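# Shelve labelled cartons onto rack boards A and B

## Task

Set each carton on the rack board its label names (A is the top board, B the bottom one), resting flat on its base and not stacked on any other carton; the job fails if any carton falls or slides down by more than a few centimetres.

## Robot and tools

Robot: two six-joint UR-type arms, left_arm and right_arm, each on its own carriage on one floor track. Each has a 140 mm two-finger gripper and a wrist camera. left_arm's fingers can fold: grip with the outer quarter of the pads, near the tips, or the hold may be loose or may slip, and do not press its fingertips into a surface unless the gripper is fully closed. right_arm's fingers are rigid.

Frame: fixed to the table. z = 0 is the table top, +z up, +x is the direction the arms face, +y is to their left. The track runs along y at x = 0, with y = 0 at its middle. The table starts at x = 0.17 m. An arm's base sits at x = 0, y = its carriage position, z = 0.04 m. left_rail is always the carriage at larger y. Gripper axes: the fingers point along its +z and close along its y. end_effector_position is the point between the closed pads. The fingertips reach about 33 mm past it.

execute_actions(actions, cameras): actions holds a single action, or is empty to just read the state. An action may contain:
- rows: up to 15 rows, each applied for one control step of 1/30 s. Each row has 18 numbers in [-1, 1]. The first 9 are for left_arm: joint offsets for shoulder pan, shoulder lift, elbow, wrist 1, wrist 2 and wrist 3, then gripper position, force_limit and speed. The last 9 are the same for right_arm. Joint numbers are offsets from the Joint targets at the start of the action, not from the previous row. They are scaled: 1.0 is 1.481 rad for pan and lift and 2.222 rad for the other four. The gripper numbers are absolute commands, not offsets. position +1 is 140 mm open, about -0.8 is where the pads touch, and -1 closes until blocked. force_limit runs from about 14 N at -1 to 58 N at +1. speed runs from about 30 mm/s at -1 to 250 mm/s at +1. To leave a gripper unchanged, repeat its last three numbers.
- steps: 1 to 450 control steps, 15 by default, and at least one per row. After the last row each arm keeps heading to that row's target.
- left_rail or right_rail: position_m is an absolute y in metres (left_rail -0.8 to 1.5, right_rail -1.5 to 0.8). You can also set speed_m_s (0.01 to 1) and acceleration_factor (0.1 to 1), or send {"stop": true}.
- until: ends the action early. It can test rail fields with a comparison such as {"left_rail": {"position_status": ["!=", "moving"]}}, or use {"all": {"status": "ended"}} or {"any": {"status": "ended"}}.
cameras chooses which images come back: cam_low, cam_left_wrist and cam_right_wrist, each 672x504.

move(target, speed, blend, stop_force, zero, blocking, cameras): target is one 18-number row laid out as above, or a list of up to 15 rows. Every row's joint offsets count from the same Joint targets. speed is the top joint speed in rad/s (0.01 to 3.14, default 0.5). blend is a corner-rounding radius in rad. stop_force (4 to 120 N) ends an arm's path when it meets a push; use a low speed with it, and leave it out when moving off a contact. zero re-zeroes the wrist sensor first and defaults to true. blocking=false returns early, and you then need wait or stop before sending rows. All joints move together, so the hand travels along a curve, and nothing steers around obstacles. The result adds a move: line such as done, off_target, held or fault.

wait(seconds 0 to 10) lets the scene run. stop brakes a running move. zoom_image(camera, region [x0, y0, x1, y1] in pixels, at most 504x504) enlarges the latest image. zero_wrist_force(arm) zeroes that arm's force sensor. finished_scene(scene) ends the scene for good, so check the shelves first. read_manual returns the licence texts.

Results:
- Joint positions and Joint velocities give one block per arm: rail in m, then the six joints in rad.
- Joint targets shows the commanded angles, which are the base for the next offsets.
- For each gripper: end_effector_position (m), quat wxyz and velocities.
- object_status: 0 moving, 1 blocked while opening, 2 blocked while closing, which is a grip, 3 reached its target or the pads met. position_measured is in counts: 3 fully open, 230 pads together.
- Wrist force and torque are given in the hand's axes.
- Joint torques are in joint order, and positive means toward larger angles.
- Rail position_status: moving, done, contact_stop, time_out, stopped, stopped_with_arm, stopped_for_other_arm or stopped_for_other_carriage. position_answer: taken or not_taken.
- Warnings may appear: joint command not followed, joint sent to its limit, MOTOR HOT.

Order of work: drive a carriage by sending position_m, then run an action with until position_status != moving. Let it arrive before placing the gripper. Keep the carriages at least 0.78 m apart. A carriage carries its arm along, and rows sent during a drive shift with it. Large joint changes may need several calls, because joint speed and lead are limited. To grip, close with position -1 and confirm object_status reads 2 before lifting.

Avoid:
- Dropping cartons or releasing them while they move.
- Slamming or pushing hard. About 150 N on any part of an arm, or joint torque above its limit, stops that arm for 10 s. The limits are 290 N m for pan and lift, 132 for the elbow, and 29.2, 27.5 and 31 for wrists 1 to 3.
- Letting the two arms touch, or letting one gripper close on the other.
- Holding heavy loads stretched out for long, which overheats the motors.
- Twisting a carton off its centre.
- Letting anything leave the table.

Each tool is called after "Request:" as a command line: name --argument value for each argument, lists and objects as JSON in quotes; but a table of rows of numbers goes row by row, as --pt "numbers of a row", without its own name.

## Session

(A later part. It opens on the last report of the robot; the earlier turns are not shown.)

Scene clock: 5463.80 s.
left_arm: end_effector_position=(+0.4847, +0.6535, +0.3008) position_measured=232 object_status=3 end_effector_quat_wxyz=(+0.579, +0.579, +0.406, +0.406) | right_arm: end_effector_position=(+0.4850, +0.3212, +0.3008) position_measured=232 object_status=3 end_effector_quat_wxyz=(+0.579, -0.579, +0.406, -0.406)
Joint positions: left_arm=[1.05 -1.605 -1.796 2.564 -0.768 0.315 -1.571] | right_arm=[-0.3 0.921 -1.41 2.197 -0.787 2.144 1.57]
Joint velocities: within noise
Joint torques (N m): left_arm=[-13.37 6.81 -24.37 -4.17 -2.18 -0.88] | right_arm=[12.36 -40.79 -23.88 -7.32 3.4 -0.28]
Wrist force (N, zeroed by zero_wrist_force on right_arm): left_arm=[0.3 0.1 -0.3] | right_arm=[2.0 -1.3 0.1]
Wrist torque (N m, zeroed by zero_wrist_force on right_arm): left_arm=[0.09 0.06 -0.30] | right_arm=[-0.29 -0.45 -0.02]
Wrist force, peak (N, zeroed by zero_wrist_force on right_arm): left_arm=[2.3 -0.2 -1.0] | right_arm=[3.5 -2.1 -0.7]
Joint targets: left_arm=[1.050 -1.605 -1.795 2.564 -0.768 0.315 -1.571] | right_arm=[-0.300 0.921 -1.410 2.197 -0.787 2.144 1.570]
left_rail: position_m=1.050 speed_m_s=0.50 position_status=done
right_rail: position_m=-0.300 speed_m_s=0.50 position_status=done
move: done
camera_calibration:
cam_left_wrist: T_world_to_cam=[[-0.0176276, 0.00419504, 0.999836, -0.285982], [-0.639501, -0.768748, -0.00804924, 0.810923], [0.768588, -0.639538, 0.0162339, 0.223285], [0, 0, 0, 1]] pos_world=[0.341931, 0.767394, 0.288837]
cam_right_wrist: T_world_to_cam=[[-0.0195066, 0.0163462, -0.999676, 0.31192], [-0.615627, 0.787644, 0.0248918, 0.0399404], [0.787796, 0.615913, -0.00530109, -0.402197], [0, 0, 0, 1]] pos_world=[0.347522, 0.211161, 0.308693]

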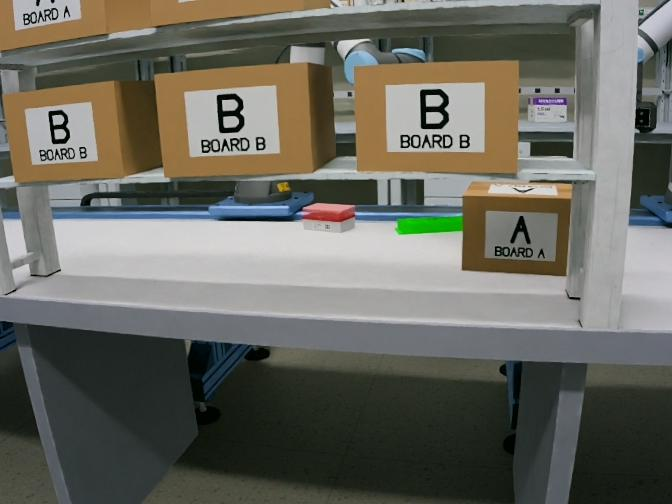

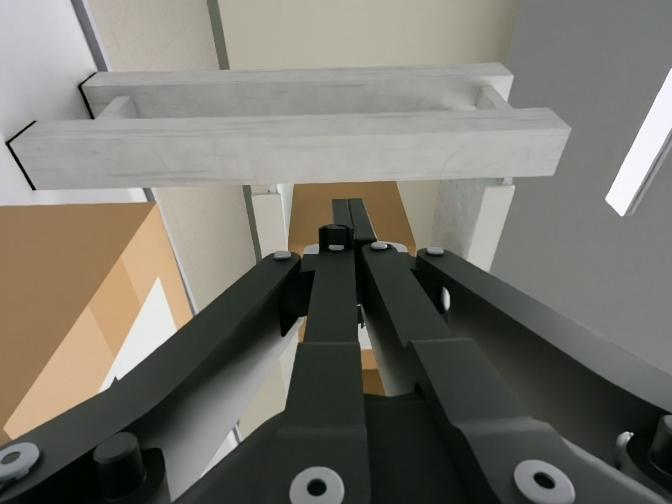

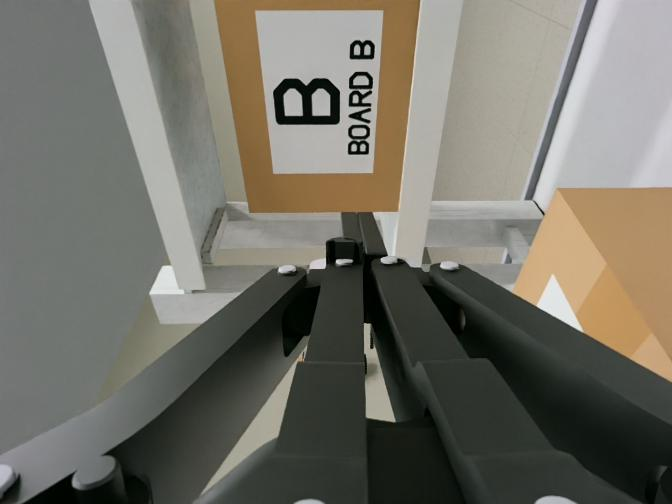

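Request:
move --pt "0 0.134504 0.031902 -0.121551 0 0 -1 0 -1 0 0.084811 0.020646 -0.077174 0 0 -1 0 -1" --pt "0 0.311691 0.049570 -0.257317 0 0 -1 0 -1 0 0.184164 0.031306 -0.154055 0 0 -1 0 -1" --speed '[0.25, 0.2]' --blend 0.02 --cameras '["cam_left_wrist", "cam_right_wrist"]'

Scene clock: 5480.43 s.
left_arm: end_effector_position=(+0.4847, +0.6535, +0.1399) position_measured=232 object_status=3 end_effector_quat_wxyz=(+0.579, +0.579, +0.406, +0.406) | right_arm: end_effector_position=(+0.4849, +0.3211, +0.1400) position_measured=232 object_status=3 end_effector_quat_wxyz=(+0.579, -0.579, +0.406, -0.406)
Joint positions: left_arm=[1.05 -1.605 -1.334 2.674 -1.34 0.315 -1.571] | right_arm=[-0.3 0.921 -1.137 2.266 -1.13 2.144 1.57]
Joint velocities: within noise
Joint torques (N m): left_arm=[0.83 -15.73 -0.73 -4.14 -0.42 -1.23] | right_arm=[8.23 -53.67 -12.19 -7.19 2.59 -0.41]
Wrist force (N, zeroed by zero_wrist_force on right_arm): left_arm=[0.2 -0.2 -0.3] | right_arm=[1.6 -1.7 0.0]
Wrist torque (N m, zeroed by zero_wrist_force on right_arm): left_arm=[0.01 0.06 -0.28] | right_arm=[-0.36 -0.37 -0.03]
Wrist force, peak (N, zeroed by zero_wrist_force on right_arm): left_arm=[0.3 1.0 -0.3] | right_arm=[2.2 -2.4 -0.1]
Joint targets: left_arm=[1.050 -1.605 -1.334 2.674 -1.340 0.315 -1.571] | right_arm=[-0.300 0.921 -1.137 2.266 -1.130 2.144 1.570]
left_rail: position_m=1.050 speed_m_s=0.50 position_status=done
right_rail: position_m=-0.300 speed_m_s=0.50 position_status=done
move: done
camera_calibration:
cam_left_wrist: T_world_to_cam=[[-0.0176158, 0.00405417, 0.999837, -0.125004], [-0.639499, -0.768749, -0.00814995, 0.809641], [0.76859, -0.639538, 0.0161347, 0.225909], [0, 0, 0, 1]] pos_world=[0.341931, 0.767394, 0.127937]
cam_right_wrist: T_world_to_cam=[[-0.0195066, 0.0163462, -0.999676, 0.151171], [-0.615627, 0.787644, 0.0248918, 0.0438814], [0.787796, 0.615913, -0.00530109, -0.40297], [0, 0, 0, 1]] pos_world=[0.347422, 0.211161, 0.147893]
Images, in order (width x height): cam_left_wrist 672x504, cam_right_wrist 672x504.

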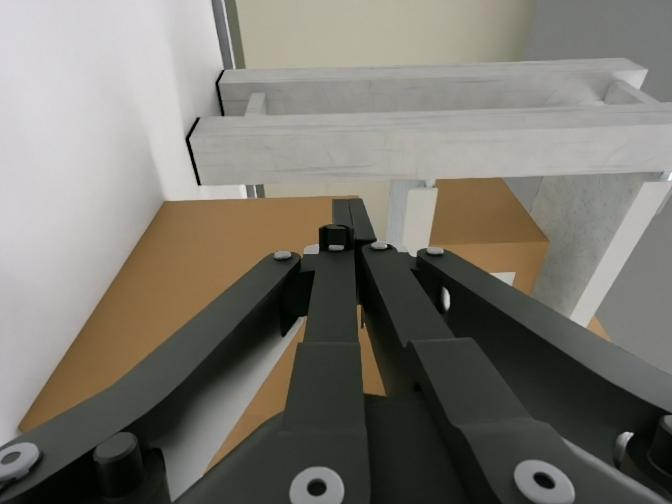

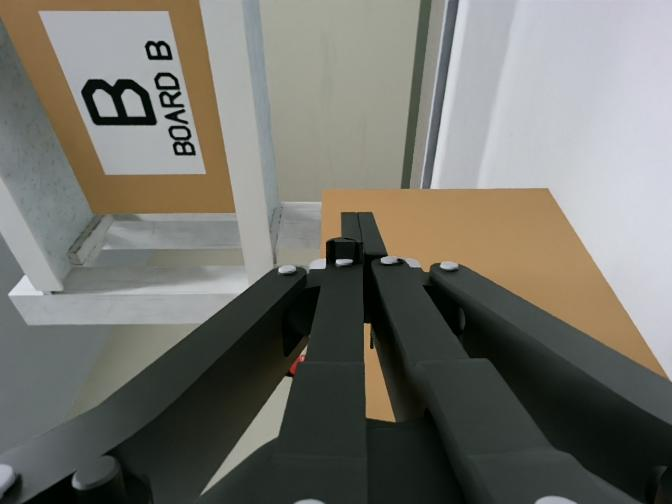

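Request:
move --target '[0.002932, 0.022972, -0.032012, 0.016701, 0.001955, 0, -1, 0, -1, 0.030357, 0.024922, -0.034104, 0.017493, 0.020234, 0, -1, 0, -1]' --speed 0.019 --stop_force 10 --cameras '["cam_left_wrist", "cam_right_wrist"]'

Scene clock: 5507.17 s.
left_arm: end_effector_position=(+0.4848, +0.6185, +0.1398) position_measured=232 object_status=3 end_effector_quat_wxyz=(+0.579, +0.579, +0.406, +0.406) | right_arm: end_effector_position=(+0.4854, +0.3481, +0.1399) position_measured=232 object_status=3 end_effector_quat_wxyz=(+0.579, -0.579, +0.406, -0.406)
Joint positions: left_arm=[1.05 -1.601 -1.304 2.612 -1.307 0.319 -1.571] | right_arm=[-0.3 0.952 -1.112 2.215 -1.103 2.174 1.57]
Joint velocities: within noise
Joint torques (N m): left_arm=[-11.45 -57.21 -6.85 -3.6 4.66 -0.99] | right_arm=[-12.63 -76.63 -17.66 -6.1 -3.67 -0.2]
Wrist force (N, zeroed by zero_wrist_force on right_arm): left_arm=[7.1 3.8 -1.3] | right_arm=[6.7 -4.3 -1.0]
Wrist torque (N m, zeroed by zero_wrist_force on right_arm): left_arm=[-0.10 0.31 -0.35] | right_arm=[-0.43 -0.32 0.04]
Wrist force, peak (N, zeroed by zero_wrist_force on right_arm): left_arm=[12.3 7.4 -7.8] | right_arm=[12.3 -5.1 -5.0]
Joint targets: left_arm=[1.050 -1.601 -1.304 2.612 -1.307 0.319 -1.571] | right_arm=[-0.300 0.952 -1.112 2.215 -1.103 2.174 1.570]
left_rail: position_m=1.050 speed_m_s=0.50 position_status=done
right_rail: position_m=-0.300 speed_m_s=0.50 position_status=done
move: contact (left_arm, right_arm); right_arm: the elbow is farthest, 0.025 rad from its target
camera_calibration:
cam_left_wrist: T_world_to_cam=[[-0.0176805, 0.00397535, 0.999836, -0.124682], [-0.639388, -0.76884, -0.00824963, 0.782775], [0.768681, -0.639429, 0.0161352, 0.203416], [0, 0, 0, 1]] pos_world=[0.341931, 0.732394, 0.127837]
cam_right_wrist: T_world_to_cam=[[-0.0195856, 0.016285, -0.999676, 0.15068], [-0.615625, 0.787646, 0.0248923, 0.0229242], [0.787796, 0.615913, -0.00540109, -0.419979], [0, 0, 0, 1]] pos_world=[0.347922, 0.238161, 0.147793]
Images, in order (width x height): cam_left_wrist 672x504, cam_right_wrist 672x504.

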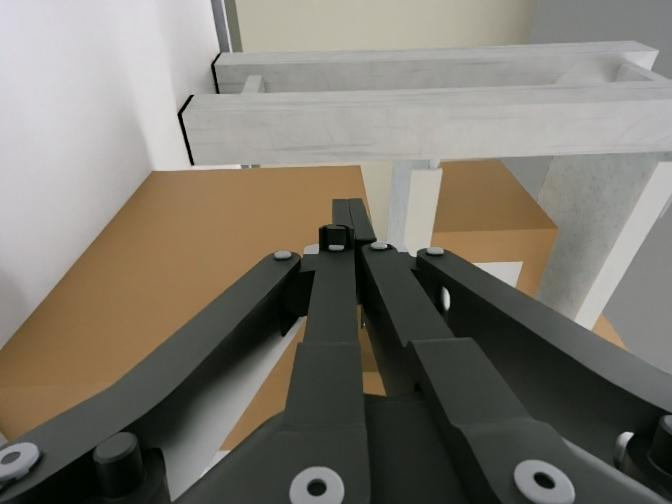

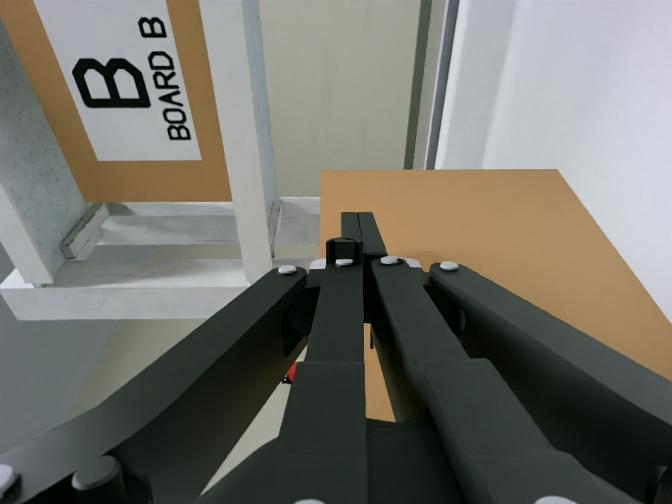

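Request:
move --target '[0.000151, 0.001258, -0.002072, 0.000784, 0.000038, 0, -1, 0, -1, 0.002270, 0.001563, -0.002153, 0.001111, 0.001392, 0, -1, 0, -1]' --speed 0.012 --cameras '[]'

Scene clock: 5523.00 s.
left_arm: end_effector_position=(+0.4848, +0.6161, +0.1400) position_measured=232 object_status=3 end_effector_quat_wxyz=(+0.579, +0.579, +0.406, +0.406) | right_arm: end_effector_position=(+0.4851, +0.3507, +0.1399) position_measured=232 object_status=3 end_effector_quat_wxyz=(+0.579, -0.579, +0.406, -0.406)
Joint positions: left_arm=[1.05 -1.601 -1.302 2.608 -1.306 0.318 -1.571] | right_arm=[-0.3 0.955 -1.11 2.211 -1.101 2.177 1.57]
Joint velocities: within noise
Joint torques (N m): left_arm=[-2.4 -21.14 -53.53 -0.73 8.33 -1.18] | right_arm=[29.07 -50.5 -42.04 -0.12 -4.62 -0.47]
Wrist force (N, zeroed by zero_wrist_force on right_arm): left_arm=[35.7 5.9 -20.1] | right_arm=[36.3 -10.2 -16.6]
Wrist torque (N m, zeroed by zero_wrist_force on right_arm): left_arm=[-0.17 1.17 -0.40] | right_arm=[-0.24 0.24 0.13]
Wrist force, peak (N, zeroed by zero_wrist_force on right_arm): left_arm=[35.7 5.9 -20.1] | right_arm=[36.3 -10.2 -16.6]
Joint targets: left_arm=[1.050 -1.601 -1.302 2.607 -1.306 0.319 -1.571] | right_arm=[-0.300 0.955 -1.109 2.210 -1.101 2.177 1.570]
left_rail: position_m=1.050 speed_m_s=0.50 position_status=done
right_rail: position_m=-0.300 speed_m_s=0.50 position_status=done
move: done
No camera images: "cameras" was empty.

Request:
move --target '[0.000026, -0.024597, -0.001684, 0.018078, 0.000017, 0, -1, 0, -1, 0.000294, -0.014333, -0.001209, 0.010762, 0.000196, 0, -1, 0, -1]' --speed 0.025 --cameras '["cam_left_wrist", "cam_right_wrist"]'

Scene clock: 5542.10 s.
left_arm: end_effector_position=(+0.4847, +0.6154, +0.1520) position_measured=232 object_status=3 end_effector_quat_wxyz=(+0.579, +0.579, +0.406, +0.405) | right_arm: end_effector_position=(+0.4850, +0.3512, +0.1519) position_measured=232 object_status=3 end_effector_quat_wxyz=(+0.579, -0.579, +0.406, -0.406)
Joint positions: left_arm=[1.05 -1.601 -1.338 2.604 -1.266 0.319 -1.571] | right_arm=[-0.3 0.955 -1.131 2.208 -1.077 2.178 1.57]
Joint velocities: within noise
Joint torques (N m): left_arm=[-13.56 -62.18 -59.56 -2.1 13.43 -1.57] | right_arm=[33.4 -89.27 -54.51 -4.37 -6.13 -0.35]
Wrist force (N, zeroed by zero_wrist_force on right_arm): left_arm=[40.0 -7.4 -14.4] | right_arm=[42.8 8.1 -13.6]
Wrist torque (N m, zeroed by zero_wrist_force on right_arm): left_arm=[0.14 1.51 -0.21] | right_arm=[-0.75 0.50 -0.13]
Wrist force, peak (N, zeroed by zero_wrist_force on right_arm): left_arm=[39.4 7.1 -23.8] | right_arm=[43.1 8.8 -13.4]
Joint targets: left_arm=[1.050 -1.601 -1.338 2.604 -1.265 0.319 -1.571] | right_arm=[-0.300 0.955 -1.131 2.208 -1.077 2.178 1.570]
left_rail: position_m=1.050 speed_m_s=0.50 position_status=done
right_rail: position_m=-0.300 speed_m_s=0.50 position_status=done
move: done
camera_calibration:
cam_left_wrist: T_world_to_cam=[[-0.0176228, 0.0049743, 0.999832, -0.137517], [-0.639345, -0.768884, -0.00744364, 0.780319], [0.768718, -0.639369, 0.0167302, 0.201034], [0, 0, 0, 1]] pos_world=[0.341931, 0.729194, 0.139939]
cam_right_wrist: T_world_to_cam=[[-0.0195899, 0.0162813, -0.999676, 0.162621], [-0.615798, 0.787511, 0.0248932, 0.0200289], [0.787661, 0.616086, -0.00540129, -0.421503], [0, 0, 0, 1]] pos_world=[0.347521, 0.241262, 0.159793]
Images, in order (width x height): cam_left_wrist 672x504, cam_right_wrist 672x504.

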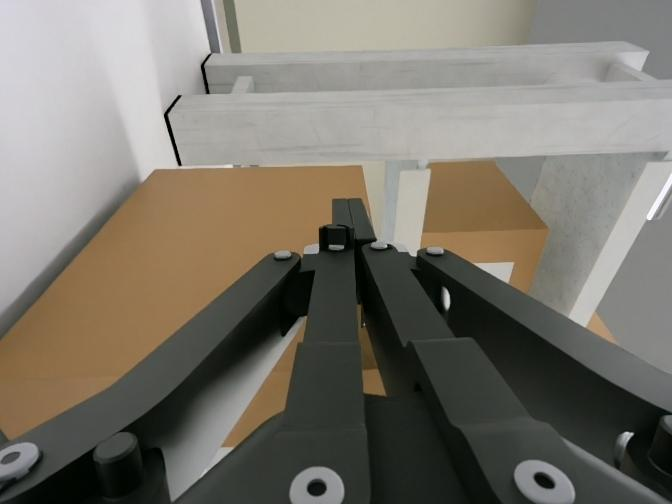

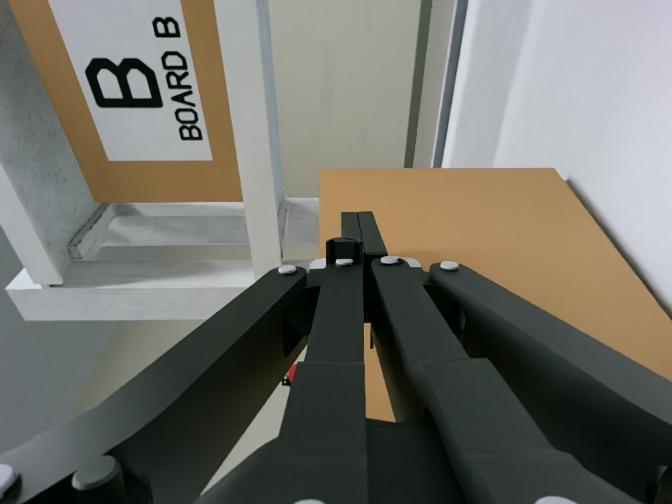

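Request:
move --pt "0.000895 -0.085806 -0.020965 0.078156 0.000597 0 -1 0 -1 -0.010926 -0.070506 0.006136 0.040857 -0.007283 0 -1 0 -1" --pt "0.001716 -0.153305 -0.046351 0.148531 0.001144 0 -1 0 -1 -0.022418 -0.139214 0.007683 0.085106 -0.014942 0 -1 0 -1" --pt "0.002471 -0.204675 -0.075554 0.211973 0.001647 0 -1 0 -1 -0.034526 -0.204949 0.004743 0.131859 -0.023012 0 -1 0 -1" --speed 0.12 --blend 0.012 --cameras '["cam_left_wrist", "cam_right_wrist"]'

Scene clock: 5650.47 s.
left_arm: end_effector_position=(+0.4847, +0.5719, +0.3044) position_measured=232 object_status=3 end_effector_quat_wxyz=(+0.579, +0.579, +0.406, +0.405) | right_arm: end_effector_position=(+0.4851, +0.3077, +0.3043) position_measured=232 object_status=3 end_effector_quat_wxyz=(+0.579, -0.579, +0.406, -0.406)
Joint positions: left_arm=[1.05 -1.597 -1.642 2.436 -0.795 0.322 -1.571] | right_arm=[-0.3 0.904 -1.434 2.218 -0.784 2.126 1.57]
Joint velocities: within noise
Joint torques (N m): left_arm=[-7.55 -49.56 -74.18 -2.08 20.69 -0.97] | right_arm=[5.86 -68.88 -60.11 -3.55 -21.43 -0.31]
Wrist force (N, zeroed by zero_wrist_force on right_arm): left_arm=[38.8 -8.0 -13.6] | right_arm=[41.6 9.5 -13.0]
Wrist torque (N m, zeroed by zero_wrist_force on right_arm): left_arm=[0.23 1.48 -0.22] | right_arm=[-0.57 0.53 -0.14]
Wrist force, peak (N, zeroed by zero_wrist_force on right_arm): left_arm=[47.6 -8.1 -17.1] | right_arm=[50.7 9.4 -15.8]
Joint targets: left_arm=[1.050 -1.597 -1.642 2.436 -0.794 0.322 -1.571] | right_arm=[-0.300 0.904 -1.434 2.218 -0.784 2.126 1.570]
left_rail: position_m=1.050 speed_m_s=0.50 position_status=done
right_rail: position_m=-0.300 speed_m_s=0.50 position_status=done
move: done
camera_calibration:
cam_left_wrist: T_world_to_cam=[[-0.0176346, 0.00511517, 0.999831, -0.289668], [-0.639347, -0.768883, -0.00734293, 0.747977], [0.768716, -0.639369, 0.0168294, 0.170644], [0, 0, 0, 1]] pos_world=[0.341931, 0.685693, 0.292239]
cam_right_wrist: T_world_to_cam=[[-0.0195114, 0.0163412, -0.999676, 0.315643], [-0.615848, 0.787472, 0.0248924, 0.0505787], [0.787623, 0.616134, -0.00530092, -0.393987], [0, 0, 0, 1]] pos_world=[0.347621, 0.197762, 0.312193]
Images, in order (width x height): cam_left_wrist 672x504, cam_right_wrist 672x504.

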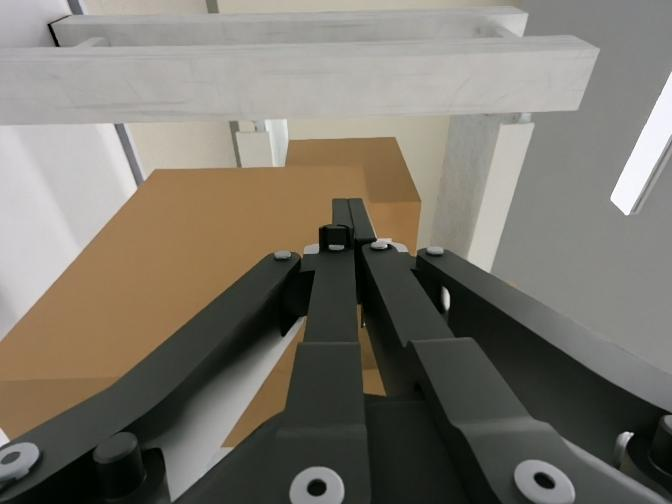

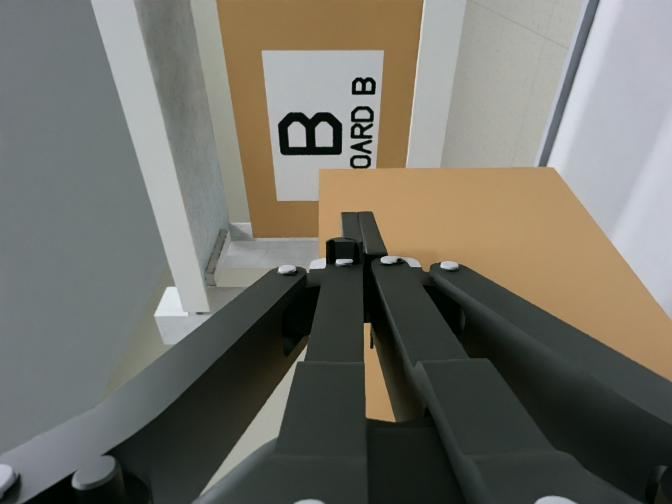

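Request:
move --pt "0.000694 -0.037420 -0.032418 0.057359 0.000463 0 -1 0 -1 -0.012777 -0.061590 -0.007320 0.048370 -0.008516 0 -1 0 -1" --pt "0.001336 -0.063247 -0.067273 0.109428 0.000891 0 -1 0 -1 -0.026267 -0.117596 -0.018976 0.097356 -0.017508 0 -1 0 -1" --pt "0.001930 -0.079120 -0.104488 0.157223 0.001287 0 -1 0 -1 -0.040542 -0.167641 -0.034680 0.146415 -0.027022 0 -1 0 -1" --pt "0.002483 -0.087204 -0.143690 0.201813 0.001655 0 -1 0 -1 -0.055657 -0.210799 -0.054205 0.194706 -0.037096 0 -1 0 -1" --pt "0.002999 -0.088267 -0.184990 0.243822 0.001999 0 -1 0 -1 -0.071696 -0.247275 -0.077313 0.242126 -0.047787 0 -1 0 -1" --speed 0.11 --blend 0.012 --cameras '["cam_left_wrist", "cam_right_wrist"]'

Scene clock: 5669.33 s.
left_arm: end_effector_position=(+0.4847, +0.4991, +0.5584) position_measured=232 object_status=3 end_effector_quat_wxyz=(+0.579, +0.579, +0.406, +0.405) | right_arm: end_effector_position=(+0.4850, +0.2349, +0.5583) position_measured=232 object_status=3 end_effector_quat_wxyz=(+0.579, -0.579, +0.406, -0.406)
Joint positions: left_arm=[1.05 -1.593 -1.772 2.025 -0.253 0.327 -1.571] | right_arm=[-0.3 0.798 -1.8 2.046 -0.246 2.02 1.57]
Joint velocities: within noise
Joint torques (N m): left_arm=[-10.29 -39.4 -77.72 -2.28 22.2 -1.48] | right_arm=[8.87 -36.54 -65.88 -3.7 -23.56 -0.66]
Wrist force (N, zeroed by zero_wrist_force on right_arm): left_arm=[42.1 -7.4 -15.0] | right_arm=[45.4 8.2 -14.2]
Wrist torque (N m, zeroed by zero_wrist_force on right_arm): left_arm=[0.23 1.61 -0.21] | right_arm=[-0.73 0.51 -0.11]
Wrist force, peak (N, zeroed by zero_wrist_force on right_arm): left_arm=[48.8 -8.1 -17.4] | right_arm=[51.9 9.3 -16.3]
Joint targets: left_arm=[1.050 -1.593 -1.772 2.025 -0.253 0.327 -1.571] | right_arm=[-0.300 0.798 -1.801 2.046 -0.246 2.020 1.570]
left_rail: position_m=1.050 speed_m_s=0.50 position_status=done
right_rail: position_m=-0.300 speed_m_s=0.50 position_status=done
move: done
camera_calibration:
cam_left_wrist: T_world_to_cam=[[-0.0176346, 0.00511517, 0.999831, -0.543352], [-0.639347, -0.768883, -0.00734293, 0.693868], [0.768716, -0.639369, 0.0168294, 0.119822], [0, 0, 0, 1]] pos_world=[0.341931, 0.612893, 0.546339]
cam_right_wrist: T_world_to_cam=[[-0.0194318, 0.0164036, -0.999677, 0.570714], [-0.615802, 0.787508, 0.0248922, 0.101502], [0.787661, 0.616086, -0.00520131, -0.347771], [0, 0, 0, 1]] pos_world=[0.347521, 0.124962, 0.566194]
Images, in order (width x height): cam_left_wrist 672x504, cam_right_wrist 672x504.

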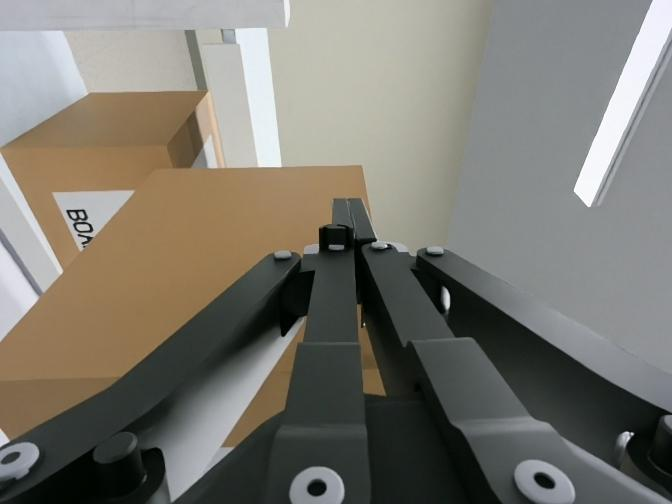

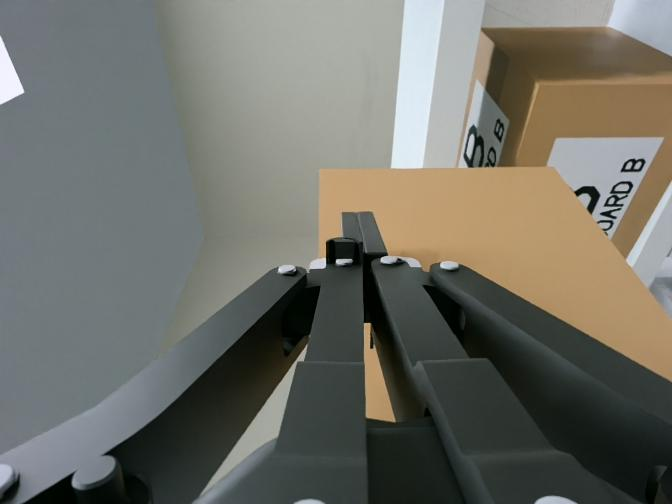

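Request:
move --pt "0.000481 0.004841 -0.043387 0.040160 0.000321 0 -1 0 -1 -0.017041 -0.029717 -0.026455 0.046262 -0.011358 0 -1 0 -1" --pt "0.000934 0.014469 -0.088849 0.079205 0.000622 0 -1 0 -1 -0.035163 -0.052596 -0.056023 0.091079 -0.023437 0 -1 0 -1" --pt "0.072943 0.037367 -0.101422 0.076516 0.048618 0 -1 0 -1 -0.090256 -0.024633 -0.068951 0.085370 -0.060157 0 -1 0 -1" --pt "0.140684 0.064635 -0.117159 0.074079 0.093768 0 -1 0 -1 -0.137257 0.007876 -0.085083 0.079833 -0.091484 0 -1 0 -1" --speed 0.1 --blend 0.012 --cameras '["cam_left_wrist", "cam_right_wrist"]'

Scene clock: 5739.37 s.
left_arm: end_effector_position=(+0.5847, +0.4700, +0.6601) position_measured=232 object_status=3 end_effector_quat_wxyz=(+0.579, +0.579, +0.406, +0.406) | right_arm: end_effector_position=(+0.5850, +0.2058, +0.6600) position_measured=232 object_status=3 end_effector_quat_wxyz=(+0.579, -0.579, +0.406, -0.406)
Joint positions: left_arm=[1.05 -1.384 -1.677 1.764 -0.088 0.535 -1.571] | right_arm=[-0.3 0.595 -1.789 1.857 -0.069 1.817 1.57]
Joint velocities: within noise
Joint torques (N m): left_arm=[-14.67 -1.26 -75.31 -12.42 23.14 -1.13] | right_arm=[10.99 -16.84 -64.39 -16.29 -21.95 -0.4]
Wrist force (N, zeroed by zero_wrist_force on right_arm): left_arm=[40.9 -8.0 -14.7] | right_arm=[43.9 8.4 -14.0]
Wrist torque (N m, zeroed by zero_wrist_force on right_arm): left_arm=[0.22 1.57 -0.24] | right_arm=[-0.81 0.50 -0.15]
Wrist force, peak (N, zeroed by zero_wrist_force on right_arm): left_arm=[50.4 -7.0 -18.0] | right_arm=[53.6 8.8 -16.8]
Joint targets: left_arm=[1.050 -1.384 -1.677 1.764 -0.088 0.535 -1.571] | right_arm=[-0.300 0.595 -1.789 1.857 -0.069 1.817 1.570]
left_rail: position_m=1.050 speed_m_s=0.50 position_status=done
right_rail: position_m=-0.300 speed_m_s=0.50 position_status=done
move: done
camera_calibration:
cam_left_wrist: T_world_to_cam=[[-0.0176995, 0.00503632, 0.999831, -0.643048], [-0.639236, -0.768975, -0.00744261, 0.736321], [0.768807, -0.63926, 0.0168298, 0.0225929], [0, 0, 0, 1]] pos_world=[0.441932, 0.583893, 0.648039]
cam_right_wrist: T_world_to_cam=[[-0.0194321, 0.0164041, -0.999677, 0.674801], [-0.615802, 0.787508, 0.0248927, 0.183467], [0.787661, 0.616086, -0.00520131, -0.40808], [0, 0, 0, 1]] pos_world=[0.447521, 0.0958618, 0.667894]
Images, in order (width x height): cam_left_wrist 672x504, cam_right_wrist 672x504.

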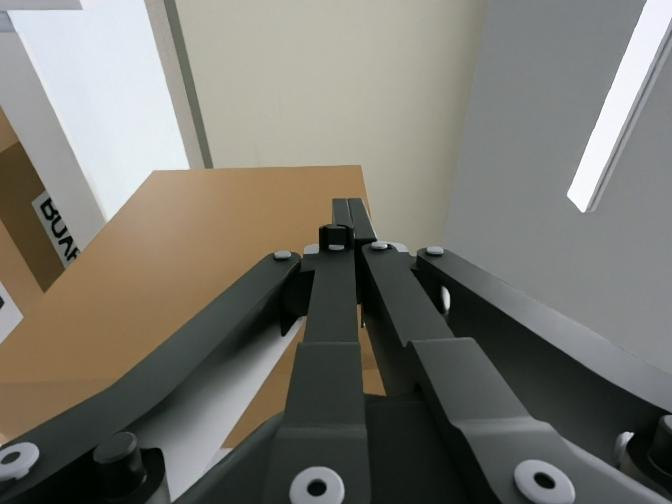

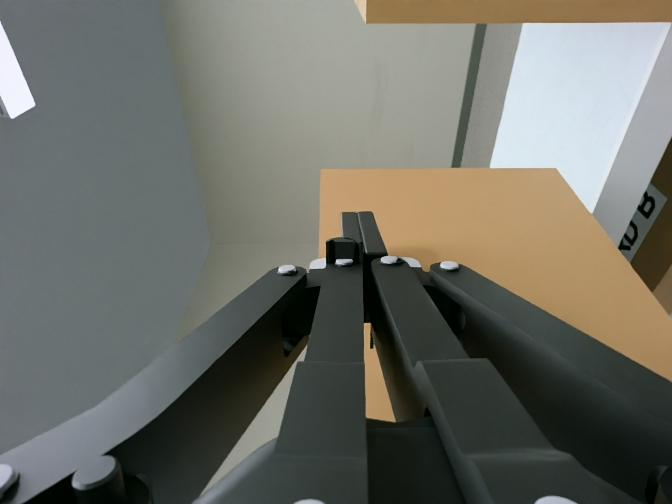

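Request:
move --pt "0.063253 0.031080 -0.018886 -0.001829 0.042159 0 -1 0 -1 -0.039930 0.036295 -0.019280 -0.004911 -0.026614 0 -1 0 -1" --pt "0.121799 0.065413 -0.040906 -0.002693 0.081181 0 -1 0 -1 -0.073811 0.075619 -0.041653 -0.008748 -0.049196 0 -1 0 -1" --pt "0.175419 0.102443 -0.066043 -0.002237 0.116920 0 -1 0 -1 -0.102666 0.117211 -0.067066 -0.011057 -0.068428 0 -1 0 -1" --pt "0.223896 0.141612 -0.094282 -0.000104 0.149230 0 -1 0 -1 -0.127517 0.160314 -0.095463 -0.011389 -0.084992 0 -1 0 -1" --speed 0.09 --blend 0.012 --cameras '["cam_left_wrist", "cam_right_wrist"]'

Scene clock: 5759.73 s.
left_arm: end_effector_position=(+0.7847, +0.4700, +0.6601) position_measured=232 object_status=3 end_effector_quat_wxyz=(+0.579, +0.579, +0.406, +0.406) | right_arm: end_effector_position=(+0.7850, +0.2056, +0.6600) position_measured=232 object_status=3 end_effector_quat_wxyz=(+0.579, -0.579, +0.406, -0.406)
Joint positions: left_arm=[1.05 -1.053 -1.467 1.555 -0.088 0.867 -1.571] | right_arm=[-0.3 0.406 -1.552 1.645 -0.094 1.628 1.57]
Joint velocities: within noise
Joint torques (N m): left_arm=[-22.34 -31.3 -75.88 -3.51 20.7 -1.48] | right_arm=[17.46 -46.05 -62.89 -14.85 -21.61 -0.59]
Wrist force (N, zeroed by zero_wrist_force on right_arm): left_arm=[38.3 -6.6 -14.2] | right_arm=[41.3 7.7 -13.1]
Wrist torque (N m, zeroed by zero_wrist_force on right_arm): left_arm=[0.30 1.47 -0.23] | right_arm=[-0.67 0.39 -0.17]
Wrist force, peak (N, zeroed by zero_wrist_force on right_arm): left_arm=[47.9 -7.2 -16.8] | right_arm=[50.8 8.5 -15.9]
Joint targets: left_arm=[1.050 -1.053 -1.467 1.555 -0.088 0.867 -1.571] | right_arm=[-0.300 0.406 -1.551 1.645 -0.094 1.628 1.570]
left_rail: position_m=1.050 speed_m_s=0.50 position_status=done
right_rail: position_m=-0.300 speed_m_s=0.50 position_status=done
move: done
camera_calibration:
cam_left_wrist: T_world_to_cam=[[-0.017764, 0.00495997, 0.99983, -0.639422], [-0.639234, -0.768976, -0.00754252, 0.864232], [0.768807, -0.639259, 0.0168306, -0.13117], [0, 0, 0, 1]] pos_world=[0.641932, 0.583893, 0.648039]
cam_right_wrist: T_world_to_cam=[[-0.0194478, 0.0162647, -0.999679, 0.678715], [-0.615739, 0.78756, 0.0247921, 0.306807], [0.78771, 0.616023, -0.00530153, -0.565448], [0, 0, 0, 1]] pos_world=[0.647522, 0.0956613, 0.667893]
Images, in order (width x height): cam_left_wrist 672x504, cam_right_wrist 672x504.

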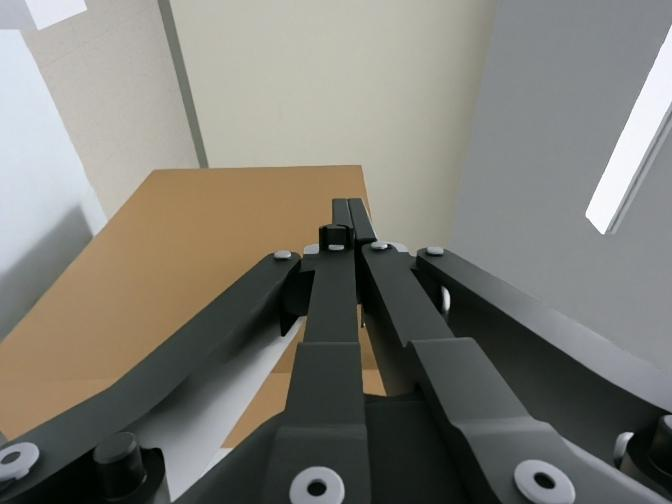

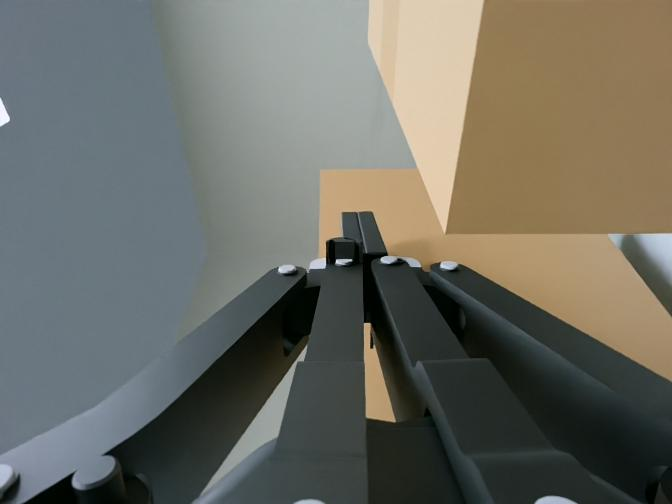

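Request:
move --target '[0, 0.002316, 0.014117, -0.015661, 0, 0, -1, 0, -1, 0, 0.002452, 0.014174, -0.015808, 0, 0, -1, 0, -1]' --speed 0.03 --cameras '[]'

Scene clock: 5781.77 s.
left_arm: end_effector_position=(+0.7849, +0.4701, +0.6402) position_measured=232 object_status=3 end_effector_quat_wxyz=(+0.579, +0.579, +0.406, +0.406) | right_arm: end_effector_position=(+0.7851, +0.2056, +0.6401) position_measured=232 object_status=3 end_effector_quat_wxyz=(+0.579, -0.579, +0.406, -0.406)
Joint positions: left_arm=[1.05 -1.053 -1.463 1.586 -0.123 0.867 -1.571] | right_arm=[-0.3 0.406 -1.548 1.677 -0.129 1.628 1.57]
Joint velocities: within noise
Joint torques (N m): left_arm=[-21.44 -32.24 -53.68 -12.74 20.19 -1.29] | right_arm=[19.74 -44.84 -48.56 -15.18 -19.98 -0.47]
Wrist force (N, zeroed by zero_wrist_force on right_arm): left_arm=[37.5 -6.9 -13.7] | right_arm=[40.3 8.0 -12.5]
Wrist torque (N m, zeroed by zero_wrist_force on right_arm): left_arm=[0.24 1.41 -0.22] | right_arm=[-0.60 0.40 -0.17]
Wrist force, peak (N, zeroed by zero_wrist_force on right_arm): left_arm=[39.6 -7.2 -14.1] | right_arm=[42.6 9.1 -12.8]
Joint targets: left_arm=[1.050 -1.053 -1.463 1.586 -0.123 0.867 -1.571] | right_arm=[-0.300 0.406 -1.548 1.677 -0.129 1.628 1.570]
left_rail: position_m=1.050 speed_m_s=0.50 position_status=done
right_rail: position_m=-0.300 speed_m_s=0.50 position_status=done
move: done
No camera images: "cameras" was empty.

Request:
move --target '[0, 0.001445, 0.006867, -0.007830, 0, 0, -1, 0, -1, 0, 0.001520, 0.006910, -0.007923, 0, 0, -1, 0, -1]' --speed 0.018 --cameras '[]'

Scene clock: 5786.37 s.
left_arm: end_effector_position=(+0.7849, +0.4701, +0.6302) position_measured=232 object_status=3 end_effector_quat_wxyz=(+0.579, +0.579, +0.406, +0.406) | right_arm: end_effector_position=(+0.7851, +0.2056, +0.6301) position_measured=232 object_status=3 end_effector_quat_wxyz=(+0.579, -0.579, +0.406, -0.406)
Joint positions: left_arm=[1.05 -1.053 -1.461 1.601 -0.14 0.867 -1.571] | right_arm=[-0.3 0.406 -1.546 1.692 -0.146 1.628 1.57]
Joint velocities: within noise
Joint torques (N m): left_arm=[-23.41 -33 -53.36 -13.49 19.29 -1.61] | right_arm=[21.11 -45.98 -47.67 -15.14 -18.94 -0.47]
Wrist force (N, zeroed by zero_wrist_force on right_arm): left_arm=[37.7 -8.1 -13.5] | right_arm=[41.0 8.9 -12.1]
Wrist torque (N m, zeroed by zero_wrist_force on right_arm): left_arm=[0.23 1.42 -0.22] | right_arm=[-0.65 0.34 -0.17]
Wrist force, peak (N, zeroed by zero_wrist_force on right_arm): left_arm=[38.4 -8.0 -13.4] | right_arm=[41.2 8.9 -12.9]
Joint targets: left_arm=[1.050 -1.053 -1.461 1.601 -0.141 0.867 -1.571] | right_arm=[-0.300 0.406 -1.546 1.692 -0.147 1.628 1.570]
left_rail: position_m=1.050 speed_m_s=0.50 position_status=done
right_rail: position_m=-0.300 speed_m_s=0.50 position_status=done
move: done
No camera images: "cameras" was empty.

Request:
move --target '[0, 0.000981, 0.004045, -0.004699, 0, 0, -1, 0, -1, 0, 0.001030, 0.004076, -0.004762, 0, 0, -1, 0, -1]' --speed 0.01 --cameras '[]'

Scene clock: 5794.63 s.
left_arm: end_effector_position=(+0.7849, +0.4701, +0.6242) position_measured=232 object_status=3 end_effector_quat_wxyz=(+0.579, +0.579, +0.406, +0.406) | right_arm: end_effector_position=(+0.7851, +0.2056, +0.6241) position_measured=232 object_status=3 end_effector_quat_wxyz=(+0.579, -0.579, +0.406, -0.406)
Joint positions: left_arm=[1.05 -1.053 -1.46 1.61 -0.151 0.867 -1.571] | right_arm=[-0.3 0.406 -1.544 1.701 -0.157 1.628 1.57]
Joint velocities: within noise
Joint torques (N m): left_arm=[-26.61 -32.48 -52.87 -13.56 18.45 -1.11] | right_arm=[22.02 -45.53 -47.66 -15.69 -18.22 -0.56]
Wrist force (N, zeroed by zero_wrist_force on right_arm): left_arm=[37.9 -8.0 -13.6] | right_arm=[41.1 8.5 -12.4]
Wrist torque (N m, zeroed by zero_wrist_force on right_arm): left_arm=[0.21 1.43 -0.22] | right_arm=[-0.70 0.38 -0.18]
Wrist force, peak (N, zeroed by zero_wrist_force on right_arm): left_arm=[38.4 -7.3 -13.8] | right_arm=[41.4 8.7 -12.3]
Joint targets: left_arm=[1.050 -1.053 -1.460 1.610 -0.151 0.867 -1.571] | right_arm=[-0.300 0.406 -1.544 1.701 -0.157 1.628 1.570]
left_rail: position_m=1.050 speed_m_s=0.50 position_status=done
right_rail: position_m=-0.300 speed_m_s=0.50 position_status=done
move: done
No camera images: "cameras" was empty.

Request:
move --target '[0, 0.000654, 0.002697, -0.003133, 0, 0, -1, 0, -1, 0, 0.000687, 0.002717, -0.003175, 0, 0, -1, 0, -1]' --speed 0.01 --cameras '[]'

Scene clock: 5799.40 s.
left_arm: end_effector_position=(+0.7849, +0.4701, +0.6205) position_measured=232 object_status=3 end_effector_quat_wxyz=(+0.580, +0.579, +0.406, +0.406) | right_arm: end_effector_position=(+0.7851, +0.2056, +0.6203) position_measured=232 object_status=3 end_effector_quat_wxyz=(+0.579, -0.579, +0.406, -0.406)
Joint positions: left_arm=[1.05 -1.053 -1.459 1.616 -0.158 0.867 -1.571] | right_arm=[-0.3 0.406 -1.543 1.707 -0.164 1.628 1.57]
Joint velocities: within noise
Joint torques (N m): left_arm=[-25.73 6.09 -26.56 -2.96 17.88 -1.61] | right_arm=[23.03 -16.02 -29.69 -5.47 -17.35 -0.28]
Wrist force (N, zeroed by zero_wrist_force on right_arm): left_arm=[42.3 24.5 -22.7] | right_arm=[42.9 -14.0 -23.6]
Wrist torque (N m, zeroed by zero_wrist_force on right_arm): left_arm=[-0.66 1.44 -0.64] | right_arm=[0.02 0.29 0.12]
Wrist force, peak (N, zeroed by zero_wrist_force on right_arm): left_arm=[42.3 24.5 -22.7] | right_arm=[42.9 -14.0 -23.6]
Joint targets: left_arm=[1.050 -1.053 -1.459 1.616 -0.158 0.867 -1.571] | right_arm=[-0.300 0.406 -1.543 1.707 -0.164 1.628 1.570]
left_rail: position_m=1.050 speed_m_s=0.50 position_status=done
right_rail: position_m=-0.300 speed_m_s=0.50 position_status=done
move: done
No camera images: "cameras" was empty.

Request:
move --pt "0 -0.000245 -0.001011 0.001175 0 0 -1 0 -1 0 -0.000257 -0.001019 0.001190 0 0 -1 0 -1" --pt "0.001889 -0.003055 0.000971 0.001066 0.001259 0 -1 0 -1 -0.002165 -0.001757 -0.000095 0.001265 -0.001443 0 -1 0 -1" --pt "0.007556 -0.011484 0.006917 0.000737 0.005036 0 -1 0 -1 -0.008661 -0.006255 0.002678 0.001491 -0.005773 0 -1 0 -1" --speed '[0.01, 0.012, 0.04]' --cameras '["cam_left_wrist", "cam_right_wrist"]'

Scene clock: 5818.27 s.
left_arm: end_effector_position=(+0.7849, +0.4837, +0.6221) position_measured=232 object_status=3 end_effector_quat_wxyz=(+0.579, +0.579, +0.406, +0.406) | right_arm: end_effector_position=(+0.7851, +0.1978, +0.6220) position_measured=232 object_status=3 end_effector_quat_wxyz=(+0.579, -0.579, +0.406, -0.406)
Joint positions: left_arm=[1.05 -1.042 -1.476 1.632 -0.156 0.878 -1.571] | right_arm=[-0.3 0.393 -1.552 1.713 -0.161 1.615 1.57]
Joint velocities: within noise
Joint torques (N m): left_arm=[13.07 -84.32 -38.77 -5.36 2.78 -1.82] | right_arm=[-15.47 -64.11 -36.07 0.38 -2.8 -0.42]
Wrist force (N, zeroed by zero_wrist_force on right_arm): left_arm=[0.5 -0.2 0.2] | right_arm=[2.1 1.5 -0.1]
Wrist torque (N m, zeroed by zero_wrist_force on right_arm): left_arm=[0.00 0.02 -0.30] | right_arm=[0.39 -0.54 -0.06]
Wrist force, peak (N, zeroed by zero_wrist_force on right_arm): left_arm=[43.2 30.9 -24.2] | right_arm=[43.5 -19.4 -26.1]
Joint targets: left_arm=[1.050 -1.041 -1.476 1.632 -0.156 0.878 -1.571] | right_arm=[-0.300 0.393 -1.552 1.713 -0.161 1.615 1.570]
left_rail: position_m=1.050 speed_m_s=0.50 position_status=done
right_rail: position_m=-0.300 speed_m_s=0.50 position_status=done
move: done
camera_calibration:
cam_left_wrist: T_world_to_cam=[[-0.017764, 0.00495997, 0.99983, -0.601494], [-0.639234, -0.768976, -0.00754252, 0.874544], [0.768807, -0.639259, 0.0168306, -0.121849], [0, 0, 0, 1]] pos_world=[0.642032, 0.597593, 0.610039]
cam_right_wrist: T_world_to_cam=[[-0.0194478, 0.0162647, -0.999679, 0.640758], [-0.615739, 0.78756, 0.0247921, 0.314035], [0.78771, 0.616023, -0.00530153, -0.560862], [0, 0, 0, 1]] pos_world=[0.647622, 0.0877613, 0.629793]
Images, in order (width x height): cam_left_wrist 672x504, cam_right_wrist 672x504.

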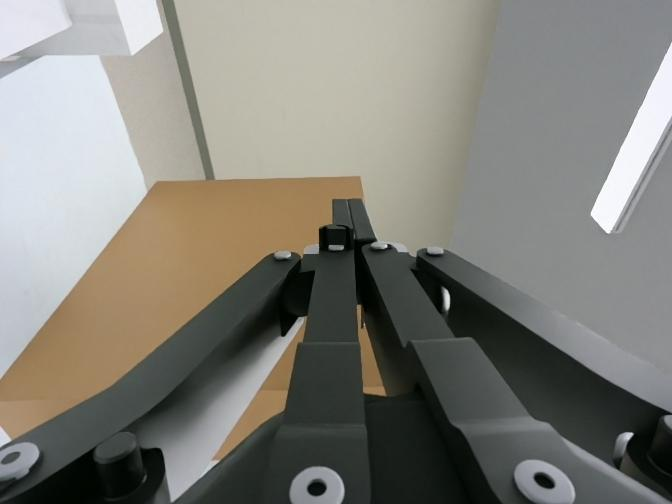

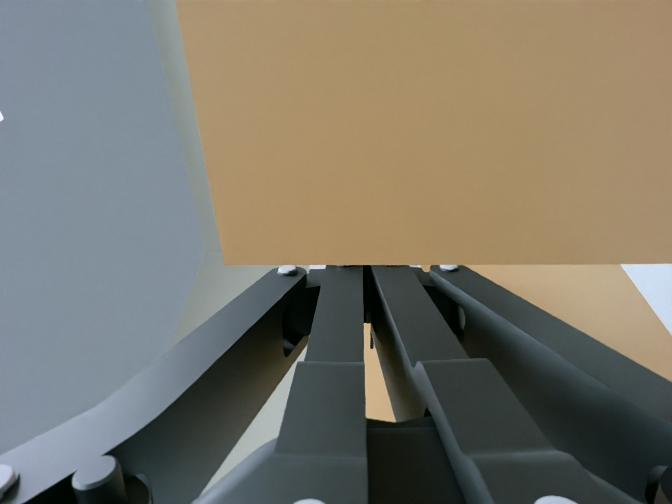

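Request:
move --pt "-0.073683 -0.061696 0.043313 -0.002192 -0.049111 0 -1 0 -1 0.037196 -0.065174 0.042032 0.001407 0.024792 0 -1 0 -1" --pt "-0.166174 -0.123103 0.082376 -0.000326 -0.110758 0 -1 0 -1 0.088377 -0.130676 0.079713 0.007385 0.058905 0 -1 0 -1" --pt "-0.303108 -0.188506 0.119567 0.006076 -0.202026 0 -1 0 -1 0.175338 -0.202077 0.115676 0.019011 0.116866 0 -1 0 -1" --speed '[0.12, 0.2, 0.3]' --blend 0.015 --cameras '["cam_low"]'

Scene clock: 5916.57 s.
left_arm: end_effector_position=(+0.5302, +0.4956, +0.6221) position_measured=232 object_status=3 end_effector_quat_wxyz=(+0.579, +0.579, +0.406, +0.406) | right_arm: end_effector_position=(+0.5304, +0.1962, +0.6220) position_measured=232 object_status=3 end_effector_quat_wxyz=(+0.579, -0.579, +0.406, -0.406)
Joint positions: left_arm=[1.05 -1.49 -1.755 1.897 -0.143 0.429 -1.571] | right_arm=[-0.3 0.653 -1.851 1.97 -0.119 1.875 1.57]
Joint velocities: within noise
Joint torques (N m): left_arm=[-15.5 -51.62 -38.7 1.55 -2.49 -1.42] | right_arm=[9.48 -32.5 -35.53 0.86 3.57 -0.54]
Wrist force (N, zeroed by zero_wrist_force on right_arm): left_arm=[0.4 -0.2 -0.5] | right_arm=[2.8 2.0 -0.8]
Wrist torque (N m, zeroed by zero_wrist_force on right_arm): left_arm=[0.03 0.02 -0.31] | right_arm=[0.44 -0.63 -0.07]
Wrist force, peak (N, zeroed by zero_wrist_force on right_arm): left_arm=[1.9 -0.3 1.0] | right_arm=[3.3 1.5 1.1]
Joint targets: left_arm=[1.050 -1.490 -1.755 1.897 -0.143 0.429 -1.571] | right_arm=[-0.300 0.653 -1.852 1.970 -0.119 1.875 1.570]
left_rail: position_m=1.050 speed_m_s=0.50 position_status=done
right_rail: position_m=-0.300 speed_m_s=0.50 position_status=done
move: done
Images, in order (width x height): cam_low 672x504.

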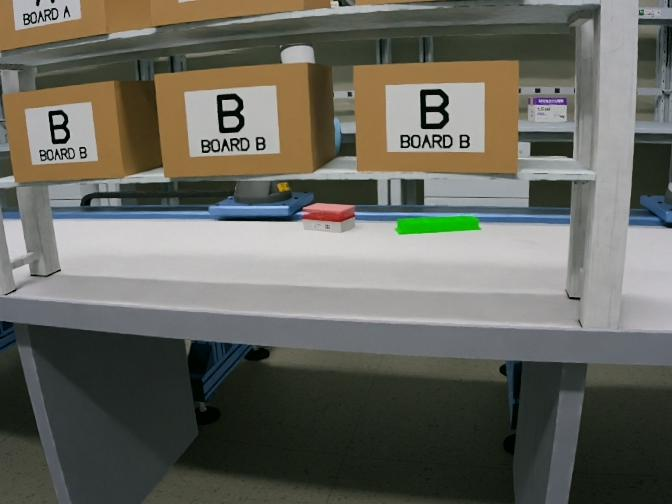

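Request:
zoom_image --camera "cam_low" --region '[280, 0, 672, 130]'

Request:
execute_actions --actions '[]' --cameras '["cam_left_wrist", "cam_right_wrist"]'

Scaled by 1.286.

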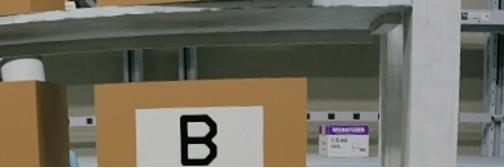

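Scene clock: 5924.33 s.
left_arm: end_effector_position=(+0.5301, +0.4956, +0.6221) position_measured=232 object_status=3 end_effector_quat_wxyz=(+0.579, +0.579, +0.406, +0.405) | right_arm: end_effector_position=(+0.5303, +0.1962, +0.6220) position_measured=232 object_status=3 end_effector_quat_wxyz=(+0.579, -0.579, +0.406, -0.406)
Joint positions: left_arm=[1.05 -1.49 -1.755 1.897 -0.143 0.429 -1.571] | right_arm=[-0.3 0.653 -1.852 1.97 -0.119 1.875 1.57]
Joint velocities: within noise
Joint torques (N m): left_arm=[-13.17 -53.87 -42.98 1.2 -1.73 -1.75] | right_arm=[9.99 -35.47 -41.61 0.06 3.17 -0.56]
Wrist force (N, zeroed by zero_wrist_force on right_arm): left_arm=[0.3 0.2 -0.3] | right_arm=[2.6 2.0 -0.9]
Wrist torque (N m, zeroed by zero_wrist_force on right_arm): left_arm=[0.12 0.05 -0.30] | right_arm=[0.43 -0.61 -0.07]
Wrist force, peak (N, zeroed by zero_wrist_force on right_arm): left_arm=[0.5 -0.1 -0.3] | right_arm=[2.8 2.2 -0.9]
Joint targets: left_arm=[1.050 -1.490 -1.755 1.897 -0.143 0.429 -1.571] | right_arm=[-0.300 0.653 -1.852 1.970 -0.119 1.875 1.570]
Tool commands: left_gripper/position=-1.0 left_gripper/force_limit=+0.0 left_gripper/speed=-1.0 right_gripper/position=-1.0 right_gripper/force_limit=+0.0 right_gripper/speed=-1.0
left_rail: position_m=1.050 speed_m_s=0.50 position_status=done
right_rail: position_m=-0.300 speed_m_s=0.50 position_status=done
camera_calibration:
cam_left_wrist: T_world_to_cam=[[-0.0176995, 0.00503632, 0.999831, -0.606151], [-0.639236, -0.768975, -0.00744261, 0.720681], [0.768807, -0.63926, 0.0168298, 0.0815873], [0, 0, 0, 1]] pos_world=[0.387232, 0.609393, 0.610039]
cam_right_wrist: T_world_to_cam=[[-0.0194299, 0.0164049, -0.999677, 0.635907], [-0.61574, 0.787556, 0.0248916, 0.158261], [0.78771, 0.616024, -0.00520101, -0.359293], [0, 0, 0, 1]] pos_world=[0.392822, 0.0862615, 0.629894]
Images, in order (width x height): cam_left_wrist 672x504, cam_right_wrist 672x504.

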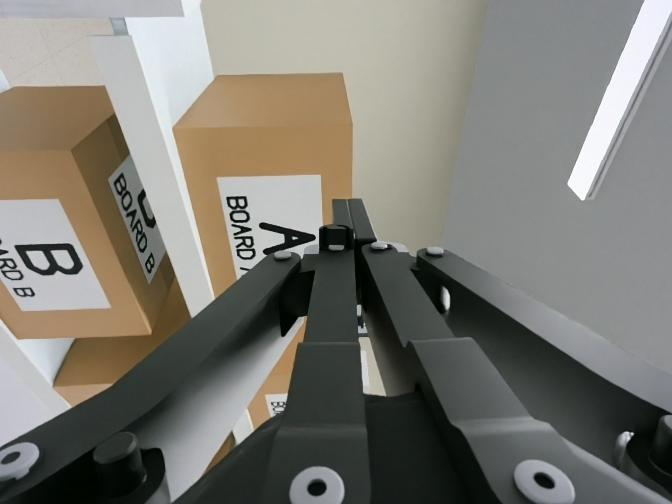

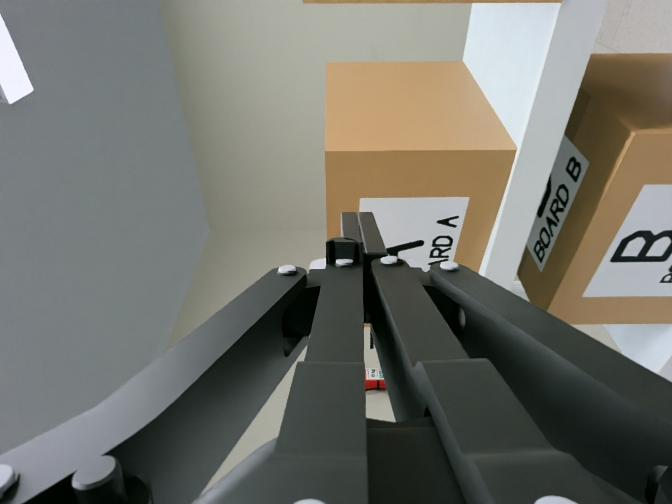

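Request:
finished_scene --scene 1

The scene is finished: the task was done.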